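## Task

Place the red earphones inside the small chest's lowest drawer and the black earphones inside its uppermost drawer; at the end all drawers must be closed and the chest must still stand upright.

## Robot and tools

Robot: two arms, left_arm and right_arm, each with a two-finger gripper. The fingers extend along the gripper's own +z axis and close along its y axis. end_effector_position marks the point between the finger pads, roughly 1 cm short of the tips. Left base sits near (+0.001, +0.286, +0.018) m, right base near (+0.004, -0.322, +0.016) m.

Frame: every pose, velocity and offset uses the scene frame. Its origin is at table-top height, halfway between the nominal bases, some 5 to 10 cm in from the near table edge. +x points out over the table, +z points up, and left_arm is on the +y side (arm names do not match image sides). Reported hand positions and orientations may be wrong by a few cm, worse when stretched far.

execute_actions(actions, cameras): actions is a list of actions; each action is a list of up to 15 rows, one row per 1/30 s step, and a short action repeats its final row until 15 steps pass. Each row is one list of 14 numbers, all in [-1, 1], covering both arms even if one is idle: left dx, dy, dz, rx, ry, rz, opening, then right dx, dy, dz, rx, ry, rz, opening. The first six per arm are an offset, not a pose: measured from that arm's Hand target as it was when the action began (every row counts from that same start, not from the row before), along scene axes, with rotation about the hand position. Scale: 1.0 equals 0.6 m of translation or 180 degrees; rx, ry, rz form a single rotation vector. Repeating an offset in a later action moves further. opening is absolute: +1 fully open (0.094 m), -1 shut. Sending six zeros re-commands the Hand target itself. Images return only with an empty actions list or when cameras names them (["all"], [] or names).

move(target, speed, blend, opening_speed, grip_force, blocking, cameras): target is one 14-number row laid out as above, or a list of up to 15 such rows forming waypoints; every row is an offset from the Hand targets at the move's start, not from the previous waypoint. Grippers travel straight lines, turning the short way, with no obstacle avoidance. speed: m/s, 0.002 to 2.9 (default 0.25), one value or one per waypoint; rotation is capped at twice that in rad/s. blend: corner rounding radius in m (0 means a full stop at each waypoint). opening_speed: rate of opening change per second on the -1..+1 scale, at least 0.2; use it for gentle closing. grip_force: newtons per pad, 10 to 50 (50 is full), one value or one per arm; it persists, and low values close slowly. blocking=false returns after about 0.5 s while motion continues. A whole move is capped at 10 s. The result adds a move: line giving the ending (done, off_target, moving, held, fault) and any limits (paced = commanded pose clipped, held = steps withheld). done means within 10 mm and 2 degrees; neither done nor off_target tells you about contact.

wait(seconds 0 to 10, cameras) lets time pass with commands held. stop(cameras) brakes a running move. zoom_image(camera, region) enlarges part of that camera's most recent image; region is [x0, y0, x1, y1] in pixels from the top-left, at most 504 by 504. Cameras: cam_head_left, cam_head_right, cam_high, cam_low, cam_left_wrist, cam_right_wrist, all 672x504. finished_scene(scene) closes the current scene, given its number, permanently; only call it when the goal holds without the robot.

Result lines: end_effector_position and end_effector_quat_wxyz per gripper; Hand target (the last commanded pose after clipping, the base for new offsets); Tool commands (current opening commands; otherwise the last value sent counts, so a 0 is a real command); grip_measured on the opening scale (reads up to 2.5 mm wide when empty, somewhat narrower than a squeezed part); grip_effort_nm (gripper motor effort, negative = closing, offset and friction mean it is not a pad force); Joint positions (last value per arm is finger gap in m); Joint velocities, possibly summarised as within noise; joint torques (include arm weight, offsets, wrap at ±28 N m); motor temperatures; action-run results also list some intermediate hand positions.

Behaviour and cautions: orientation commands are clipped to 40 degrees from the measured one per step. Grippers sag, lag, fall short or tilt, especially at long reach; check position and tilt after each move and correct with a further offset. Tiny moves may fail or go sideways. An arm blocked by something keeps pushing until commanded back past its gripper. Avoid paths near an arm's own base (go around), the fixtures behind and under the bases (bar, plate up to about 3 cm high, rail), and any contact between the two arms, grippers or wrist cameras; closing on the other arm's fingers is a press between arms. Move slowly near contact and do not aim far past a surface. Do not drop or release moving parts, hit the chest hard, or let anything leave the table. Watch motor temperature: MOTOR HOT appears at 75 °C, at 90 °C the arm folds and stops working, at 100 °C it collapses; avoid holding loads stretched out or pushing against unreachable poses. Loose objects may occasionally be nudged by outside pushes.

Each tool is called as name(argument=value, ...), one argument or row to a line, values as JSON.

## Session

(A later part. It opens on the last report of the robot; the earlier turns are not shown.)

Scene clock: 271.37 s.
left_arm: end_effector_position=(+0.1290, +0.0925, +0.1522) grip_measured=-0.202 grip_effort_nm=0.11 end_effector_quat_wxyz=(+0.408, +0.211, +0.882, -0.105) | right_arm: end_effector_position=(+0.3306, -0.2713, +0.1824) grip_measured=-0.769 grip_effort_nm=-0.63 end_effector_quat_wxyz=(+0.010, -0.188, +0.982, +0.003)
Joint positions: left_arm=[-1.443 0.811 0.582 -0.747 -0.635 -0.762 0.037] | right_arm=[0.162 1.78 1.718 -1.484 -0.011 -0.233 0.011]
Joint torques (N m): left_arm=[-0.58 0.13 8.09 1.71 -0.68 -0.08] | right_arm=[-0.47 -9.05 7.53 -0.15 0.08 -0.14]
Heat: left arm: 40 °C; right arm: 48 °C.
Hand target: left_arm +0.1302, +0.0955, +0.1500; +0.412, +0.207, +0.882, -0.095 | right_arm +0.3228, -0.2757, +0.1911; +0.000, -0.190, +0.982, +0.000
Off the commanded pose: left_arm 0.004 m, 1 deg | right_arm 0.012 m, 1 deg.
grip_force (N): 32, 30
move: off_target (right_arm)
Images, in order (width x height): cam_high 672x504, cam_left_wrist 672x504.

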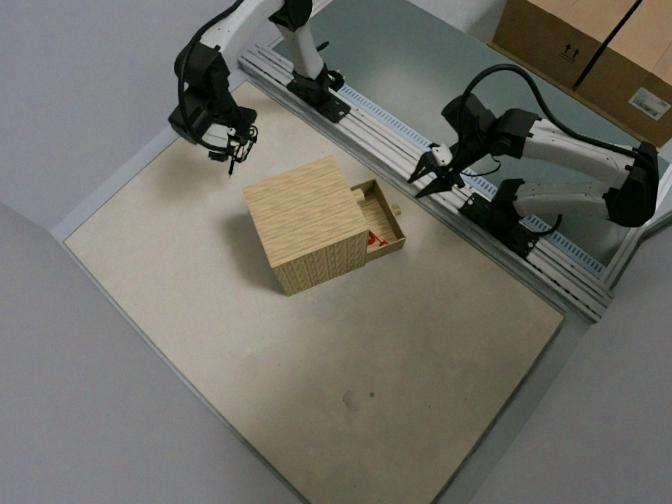

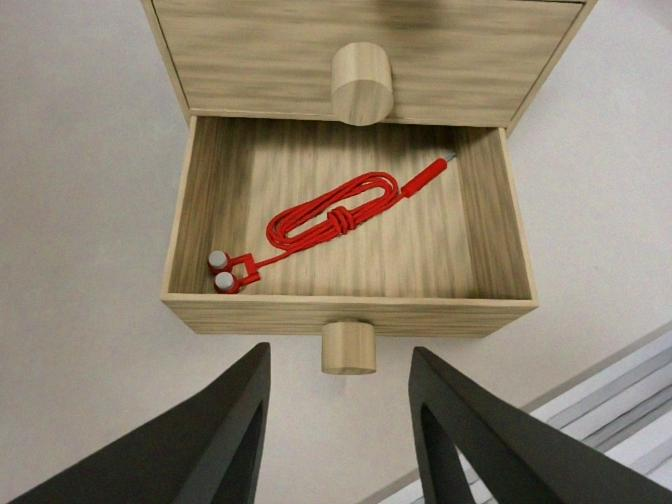

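move(
  target=[
    [0.0055,-0.018,-0.151,0,0,0,0.2,0,0,0,0,0,0,-1],
    [0.0405,-0.035,-0.201,0,0,0,0.2,0,0,0,0,0,0,-1],
    [0.0405,-0.035,-0.201,0,0,0,-0.6,0,0,0,0,0,0,-1],
    [0.2047,-0.116,-0.201,0,0,0,-0.6,0,0,0,0,0,0,-1],
    [0.2047,-0.116,-0.201,0,0,0,0.2,0,0,0,0,0,0,-1],
    [0.1295,-0.091,-0.1205,0,0,0,0.2,0,0,0,0,0,0,-1],
  ],
  speed=[0.25,0.15,0.15,0.14,0.14,0.15],
  blend=[0.01,0,0,0,0,0],
  grip_force=[50,30],
  cameras=["cam_left_wrist","cam_high"],
)

Scene clock: 286.63 s.
left_arm: end_effector_position=(+0.2066, +0.0410, +0.0714) grip_measured=+0.198 grip_effort_nm=0.11 end_effector_quat_wxyz=(+0.402, +0.216, +0.885, -0.094) | right_arm: end_effector_position=(+0.3306, -0.2713, +0.1824) grip_measured=-0.769 grip_effort_nm=-0.63 end_effector_quat_wxyz=(+0.010, -0.188, +0.982, +0.003)
Joint positions: left_arm=[-1.117 1.324 0.454 0.02 -0.435 -0.462 0.056] | right_arm=[0.162 1.78 1.718 -1.484 -0.011 -0.233 0.011]
Joint torques (N m): left_arm=[-0.46 -5.24 7.87 2.08 -0.53 -0.02] | right_arm=[-0.44 -9.05 7.53 -0.15 0.09 -0.14]
Heat: left arm: 41 °C; right arm: 48 °C.
Hand target: left_arm +0.2079, +0.0410, +0.0778; +0.412, +0.207, +0.882, -0.095 | right_arm +0.3228, -0.2757, +0.1911; +0.000, -0.190, +0.982, +0.000
Off the commanded pose: left_arm 0.006 m, 1 deg | right_arm 0.012 m, 1 deg.
grip_force (N): 50, 30
move: off_target (right_arm)
Images, in order (width x height): cam_high 672x504, cam_left_wrist 672x504.

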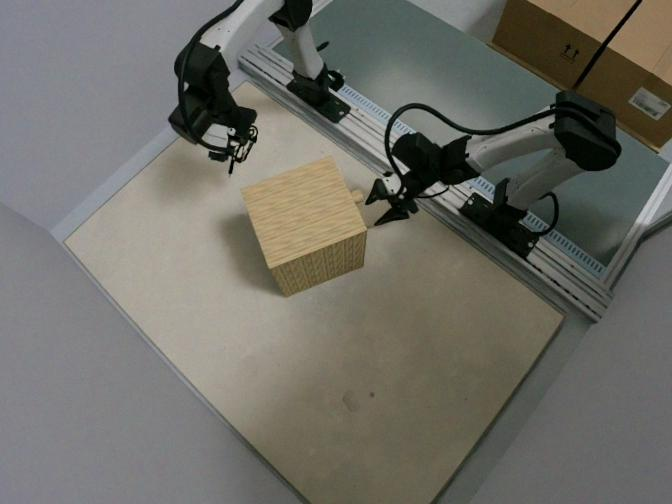

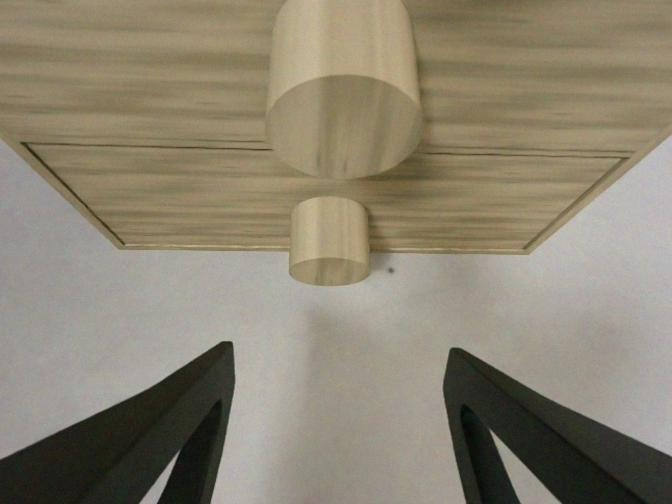

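move(
  target=[
    [-0.0715,0.057,0.137,0,0,0,0.2,0,0,0,0,0,0,-1],
    [-0.003,0.015,0.229,0,0,0,0.2,0,0,0,0,0,0,-1],
    [0.0735,-0.023,0.167,0,0,0,0.2,0,0,0,0,0,0,-1],
    [0.0735,-0.023,0.167,0,0,0,-0.6,0,0,0,0,0,0,-1],
  ],
  speed=[0.2,0.2,0.12,0.12],
  blend=[0.02,0.01,0,0],
  cameras=["cam_left_wrist","cam_high"],
)

Scene clock: 299.57 s.
left_arm: end_effector_position=(+0.2482, +0.0254, +0.1833) grip_measured=-0.422 grip_effort_nm=-1.03 end_effector_quat_wxyz=(+0.412, +0.206, +0.882, -0.103) | right_arm: end_effector_position=(+0.3306, -0.2713, +0.1824) grip_measured=-0.769 grip_effort_nm=-0.62 end_effector_quat_wxyz=(+0.010, -0.188, +0.982, +0.003)
Joint positions: left_arm=[-0.981 1.264 0.864 -0.381 -0.347 -0.367 0.027] | right_arm=[0.162 1.78 1.718 -1.484 -0.011 -0.233 0.011]
Joint torques (N m): left_arm=[0.72 -3.15 7.94 2.44 -0.32 0.25] | right_arm=[-0.49 -9.03 7.51 -0.15 0.09 -0.14]
Heat: left arm: 42 °C; right arm: 48 °C.
Hand target: left_arm +0.2520, +0.0272, +0.1778; +0.412, +0.207, +0.882, -0.095 | right_arm +0.3228, -0.2757, +0.1911; +0.000, -0.190, +0.982, +0.000
Off the commanded pose: left_arm 0.007 m, 1 deg | right_arm 0.012 m, 1 deg.
grip_force (N): 50, 30
move: off_target (right_arm)
Images, in order (width x height): cam_high 672x504, cam_left_wrist 672x504.

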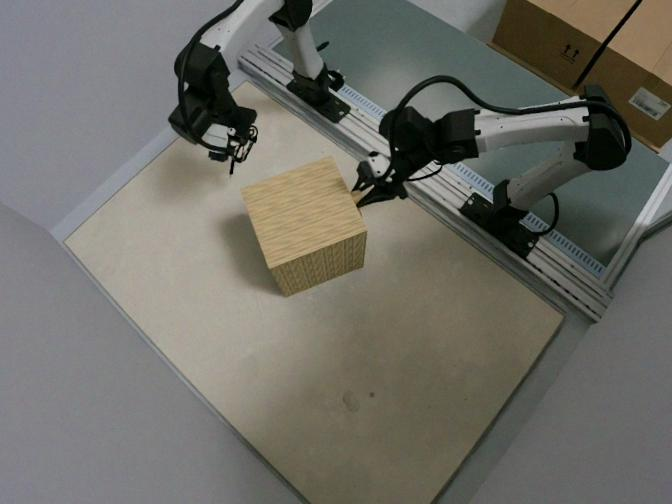

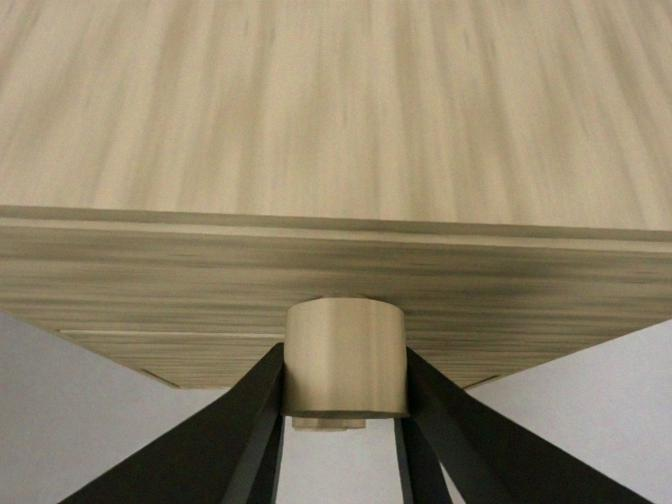

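move(
  target=[
    [-0.15,0.073,0,0,0,0,-0.6,0,0,0,0,0,0,-1],
    [-0.15,0.073,0,0,0,0,0.2,0,0,0,0,0,0,-1],
    [-0.203,0.105,0.045,0,0,0,0.2,0,0,0.08,0,0,0,-1],
    [-0.203,0.271,0.12,0,0,0,0.2,-0.038,0.126,0.18,0,0,0.233,-1],
  ],
  speed=[0.12,0.15,0.12,0.3],
  blend=[0,0,0.01,0],
  cameras=["cam_left_wrist","cam_high","cam_right_wrist","cam_head_right"],
)

Scene clock: 315.33 s.
left_arm: end_effector_position=(+0.1313, +0.1873, +0.2408) grip_measured=+0.198 grip_effort_nm=0.11 end_effector_quat_wxyz=(+0.404, +0.208, +0.887, -0.088) | right_arm: end_effector_position=(+0.3179, -0.1949, +0.2905) grip_measured=-0.769 grip_effort_nm=-0.63 end_effector_quat_wxyz=(+0.188, -0.511, +0.839, -0.029)
Joint positions: left_arm=[-1.056 0.528 0.902 -1.211 -0.41 -0.425 0.056] | right_arm=[0.392 1.594 1.891 -1.48 -0.011 -0.716 0.011]
Joint torques (N m): left_arm=[0.59 1.16 9.65 2.04 -0.3 0.24] | right_arm=[0.62 -8.23 7.5 0.43 0.05 -0.12]
Heat: left arm: 43 °C; right arm: 48 °C.
Hand target: left_arm +0.1302, +0.1898, +0.2499; +0.412, +0.207, +0.882, -0.095 | right_arm +0.3000, -0.2000, +0.2992; +0.001, -0.529, +0.849, +0.000
Off the commanded pose: left_arm 0.009 m, 1 deg | right_arm 0.021 m, 22 deg.
joint sent to its limit (right arm) — joint 4 (wrist pitch), lower limit. The joint targets are off in orientation, not in position.
grip_force (N): 50, 30
move: off_target (right_arm)
Images, in order (width x height): cam_head_right 672x504, cam_high 672x504, cam_left_wrist 672x504, cam_right_wrist 672x504.

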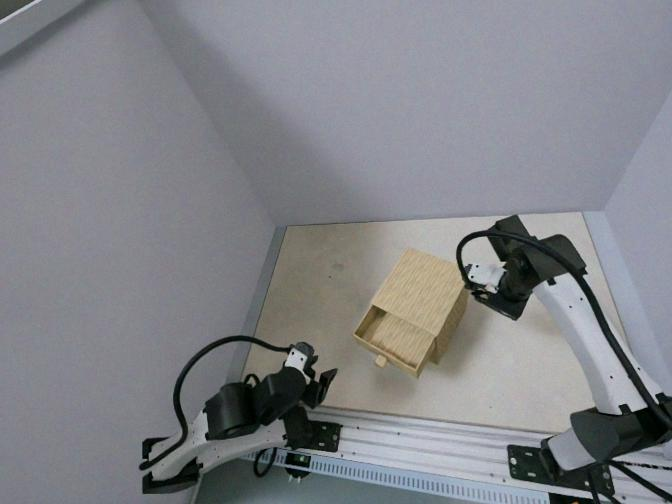

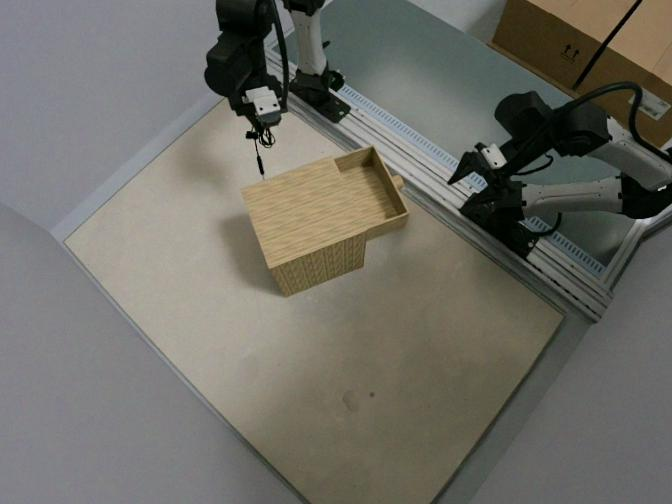

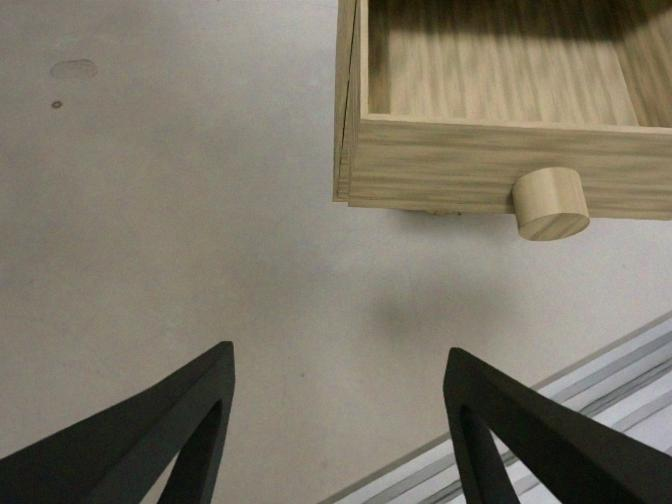

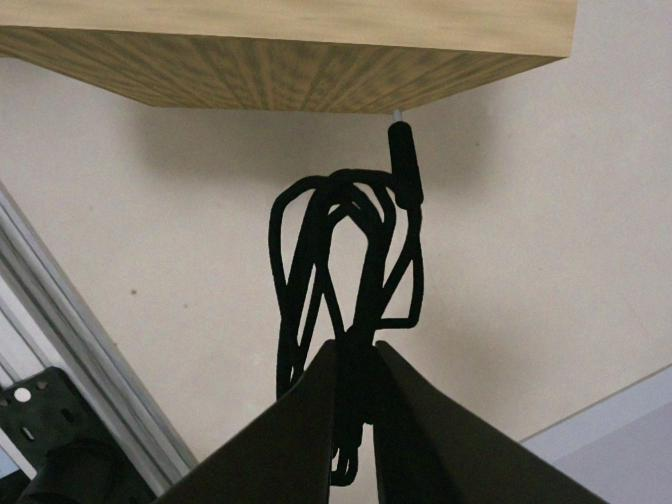

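move(
  target=[
    [0,0,0,0,0,0,0.2,-0.1,0.167,0.07,0,0,0,-1],
    [0,0,0,0,0,0,0.2,-0.097,0.4,0.035,0,0,0,-1],
    [0,0,0,0,0,0,0.2,-0.097,0.4,-0.107,0,0,0,-1],
  ],
  speed=[0.25,0.2,0.12],
  blend=[0.03,0,0],
  cameras=["cam_high","cam_right_wrist","cam_head_right","cam_left_wrist"],
)

Scene clock: 332.13 s.
left_arm: end_effector_position=(+0.1312, +0.1872, +0.2407) grip_measured=+0.198 grip_effort_nm=0.11 end_effector_quat_wxyz=(+0.403, +0.209, +0.886, -0.089) | right_arm: end_effector_position=(+0.2520, +0.0553, +0.2490) grip_measured=-0.769 grip_effort_nm=-0.63 end_effector_quat_wxyz=(+0.160, -0.527, +0.832, +0.066)
Joint positions: left_arm=[-1.056 0.528 0.902 -1.211 -0.408 -0.424 0.056] | right_arm=[1.012 2.052 2.314 -1.479 0.014 -0.136 0.011]
Joint torques (N m): left_arm=[0.64 1.2 9.65 2.05 -0.29 0.24] | right_arm=[-0.24 -9.84 4.48 0.35 -0.06 0.09]
Heat: left arm: 43 °C; right arm: 47 °C.
Hand target: left_arm +0.1302, +0.1898, +0.2499; +0.412, +0.207, +0.882, -0.095 | right_arm +0.2418, +0.0399, +0.2347; +0.000, -0.529, +0.849, +0.000
Off the commanded pose: left_arm 0.010 m, 1 deg | right_arm 0.023 m, 20 deg.
joint sent to its limit (right arm) — joint 4 (wrist pitch), lower limit. The joint targets are off in orientation, not in position.
grip_force (N): 50, 30
move: off_target (right_arm)
Images, in order (width x height): cam_head_right 672x504, cam_high 672x504, cam_left_wrist 672x504, cam_right_wrist 672x504.

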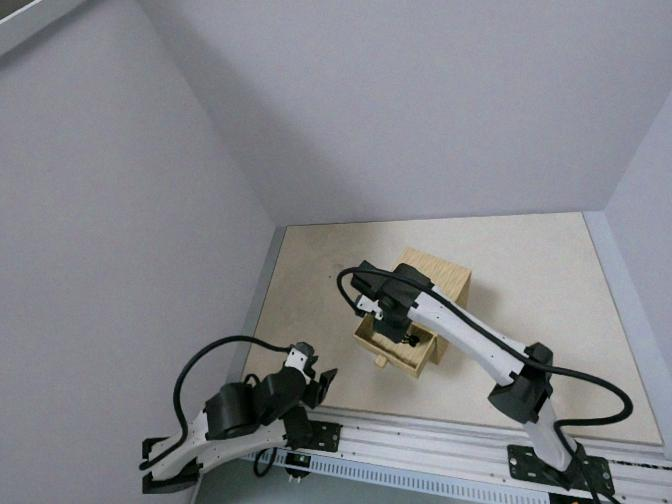

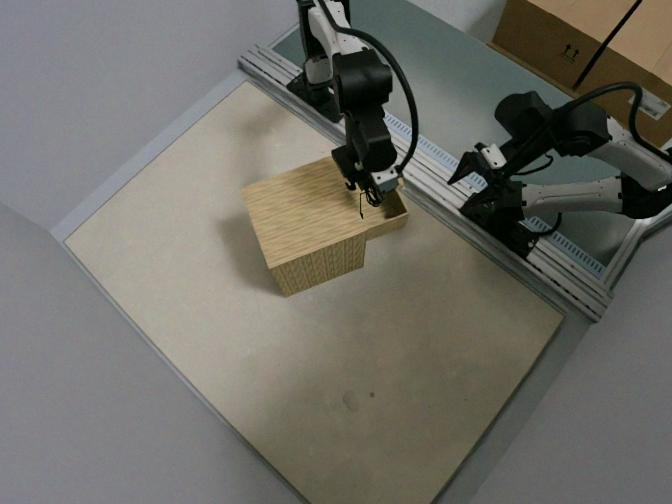

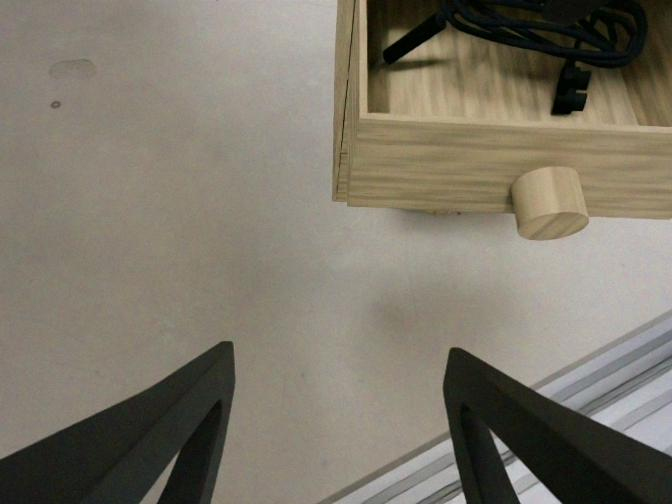

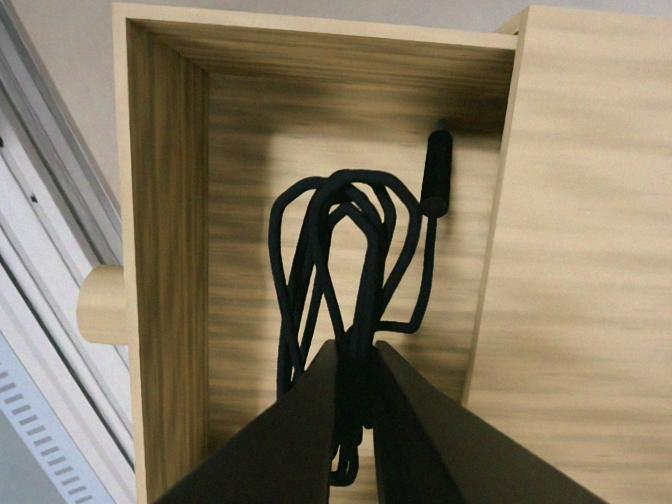

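move(
  target=[
    [0,0,0,0,0,0,0.2,0,0.015,-0.09,0,0,0,-1],
    [0,0,0,0,0,0,0.2,0,0.015,-0.09,0,0,0,-0.3],
    [0,0,0,0,0,0,0.2,0,0.015,0.1,0,0,0,-0.3],
    [0,0,0,0,0,0,0.2,0.06,-0.42,0.12,0,0,0,-0.3],
  ],
  speed=[0.12,0.12,0.15,0.3],
  blend=[0,0,0.02,0],
  cameras=["cam_high","cam_left_wrist","cam_head_right"],
)

Scene clock: 344.87 s.
left_arm: end_effector_position=(+0.1312, +0.1872, +0.2407) grip_measured=+0.198 grip_effort_nm=0.11 end_effector_quat_wxyz=(+0.403, +0.209, +0.886, -0.089) | right_arm: end_effector_position=(+0.2973, -0.2045, +0.3154) grip_measured=-0.302 grip_effort_nm=0.14 end_effector_quat_wxyz=(+0.228, -0.507, +0.830, -0.035)
Joint positions: left_arm=[-1.056 0.528 0.902 -1.211 -0.408 -0.424 0.056] | right_arm=[0.385 1.48 1.858 -1.479 -0.017 -0.725 0.033]
Joint torques (N m): left_arm=[0.65 1.17 9.63 2.05 -0.29 0.24] | right_arm=[0.32 -6.31 4.19 0.6 0.08 -0.12]
Heat: left arm: 43 °C; right arm: 48 °C.
Hand target: left_arm +0.1302, +0.1898, +0.2499; +0.412, +0.207, +0.882, -0.095 | right_arm +0.2778, -0.2121, +0.3068; +0.000, -0.529, +0.849, +0.000
Off the commanded pose: left_arm 0.010 m, 1 deg | right_arm 0.023 m, 27 deg.
joint sent to its limit (right arm) — joint 4 (wrist pitch), lower limit. The joint targets are off in orientation, not in position.
grip_force (N): 50, 30
move: off_target (right_arm); target 2's new opening was sent with right_arm's hand 0.023 m and 12 deg from that target
Images, in order (width x height): cam_head_right 672x504, cam_high 672x504, cam_left_wrist 672x504.

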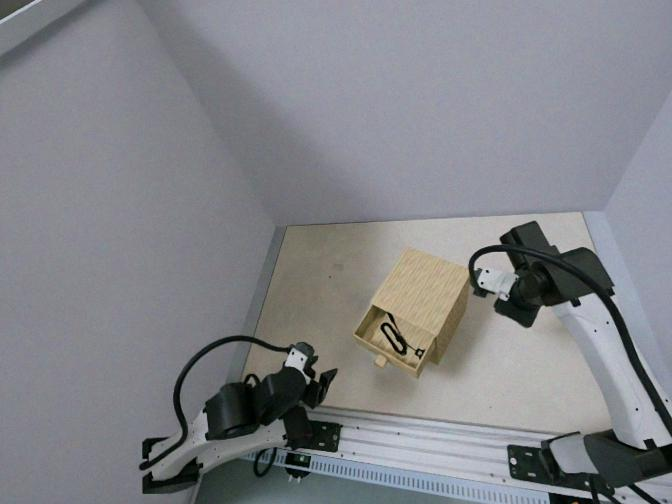

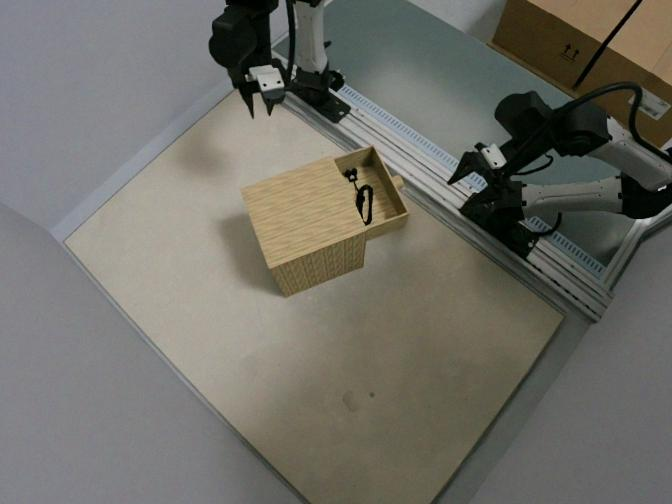

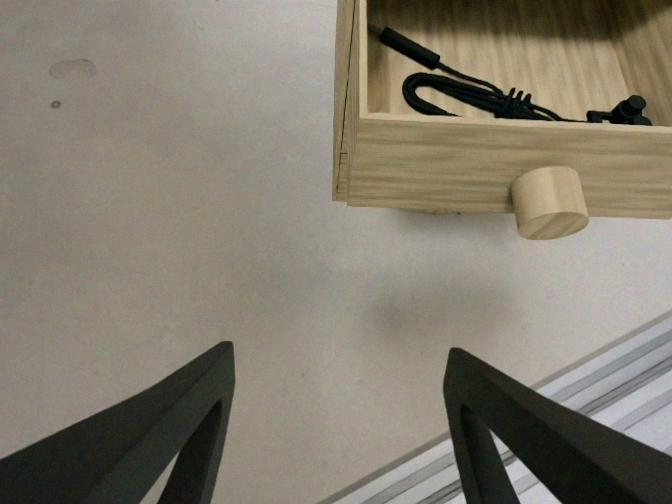

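move(
  target=[
    [0,-0.166,-0.065,0,0,0,0.2,0,0,0,0,0,0,-0.3],
    [0.053,-0.198,-0.12,0,0,0,0.2,0,0,0,0,0,0,-0.3],
    [0.053,-0.198,-0.12,0,0,0,-0.6,0,0,0,0,0,0,-0.3],
    [0.2063,-0.273,-0.12,0,0,0,-0.6,0,0,0,0,0,0,-0.3],
    [0.2063,-0.273,-0.12,0,0,0,0.2,0,0,0,0,0,0,-0.3],
    [0.126,-0.233,-0.05,0,0,0,0.2,0,0,0,0,0,0,-0.3],
  ],
  speed=[0.25,0.15,0.15,0.14,0.14,0.15],
  blend=[0.01,0,0,0,0,0],
  cameras=["cam_left_wrist","cam_high","cam_head_left"],
)

Scene clock: 357.93 s.
left_arm: end_effector_position=(+0.2040, +0.0516, +0.2063) grip_measured=+0.198 grip_effort_nm=0.11 end_effector_quat_wxyz=(+0.399, +0.219, +0.886, -0.089) | right_arm: end_effector_position=(+0.2974, -0.2048, +0.3154) grip_measured=-0.302 grip_effort_nm=0.14 end_effector_quat_wxyz=(+0.227, -0.508, +0.830, -0.036)
Joint positions: left_arm=[-1.083 1.099 0.893 -0.644 -0.413 -0.431 0.056] | right_arm=[0.385 1.48 1.858 -1.479 -0.015 -0.726 0.033]
Joint torques (N m): left_arm=[-0.5 -3.48 11.19 2.05 -0.52 -0.03] | right_arm=[0.39 -6.31 4.18 0.59 0.07 -0.13]
Heat: left arm: 43 °C; right arm: 46 °C.
Hand target: left_arm +0.2058, +0.0500, +0.2199; +0.412, +0.207, +0.882, -0.095 | right_arm +0.2778, -0.2121, +0.3068; +0.000, -0.529, +0.849, +0.000
Off the commanded pose: left_arm 0.014 m, 2 deg | right_arm 0.023 m, 27 deg.
joint sent to its limit (right arm) — joint 4 (wrist pitch), lower limit. The joint targets are off in orientation, not in position.
grip_force (N): 50, 30
move: off_target (left_arm, right_arm)
Images, in order (width x height): cam_head_left 672x504, cam_high 672x504, cam_left_wrist 672x504.

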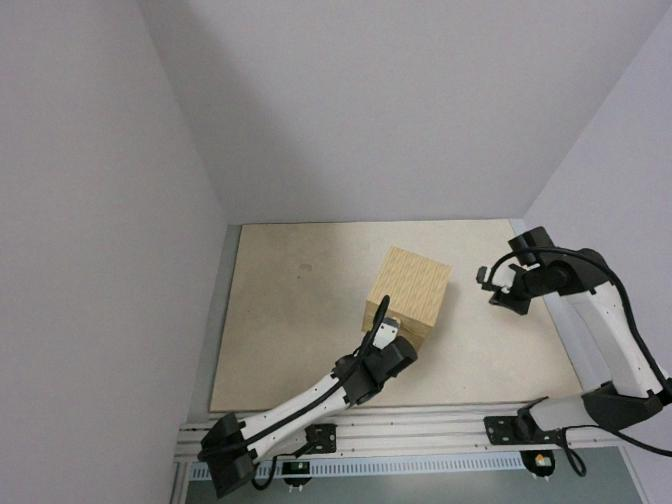

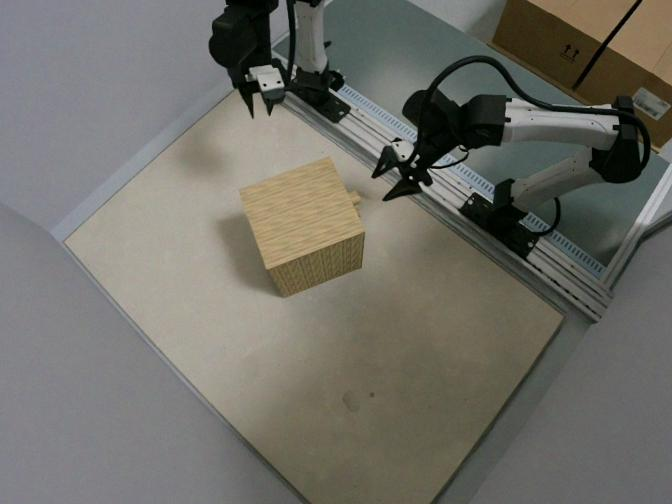

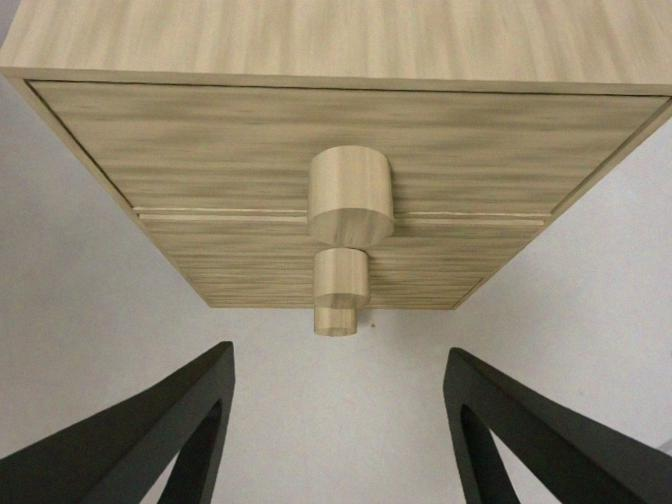

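finished_scene(
  scene=1,
)

The scene is finished: the task was done.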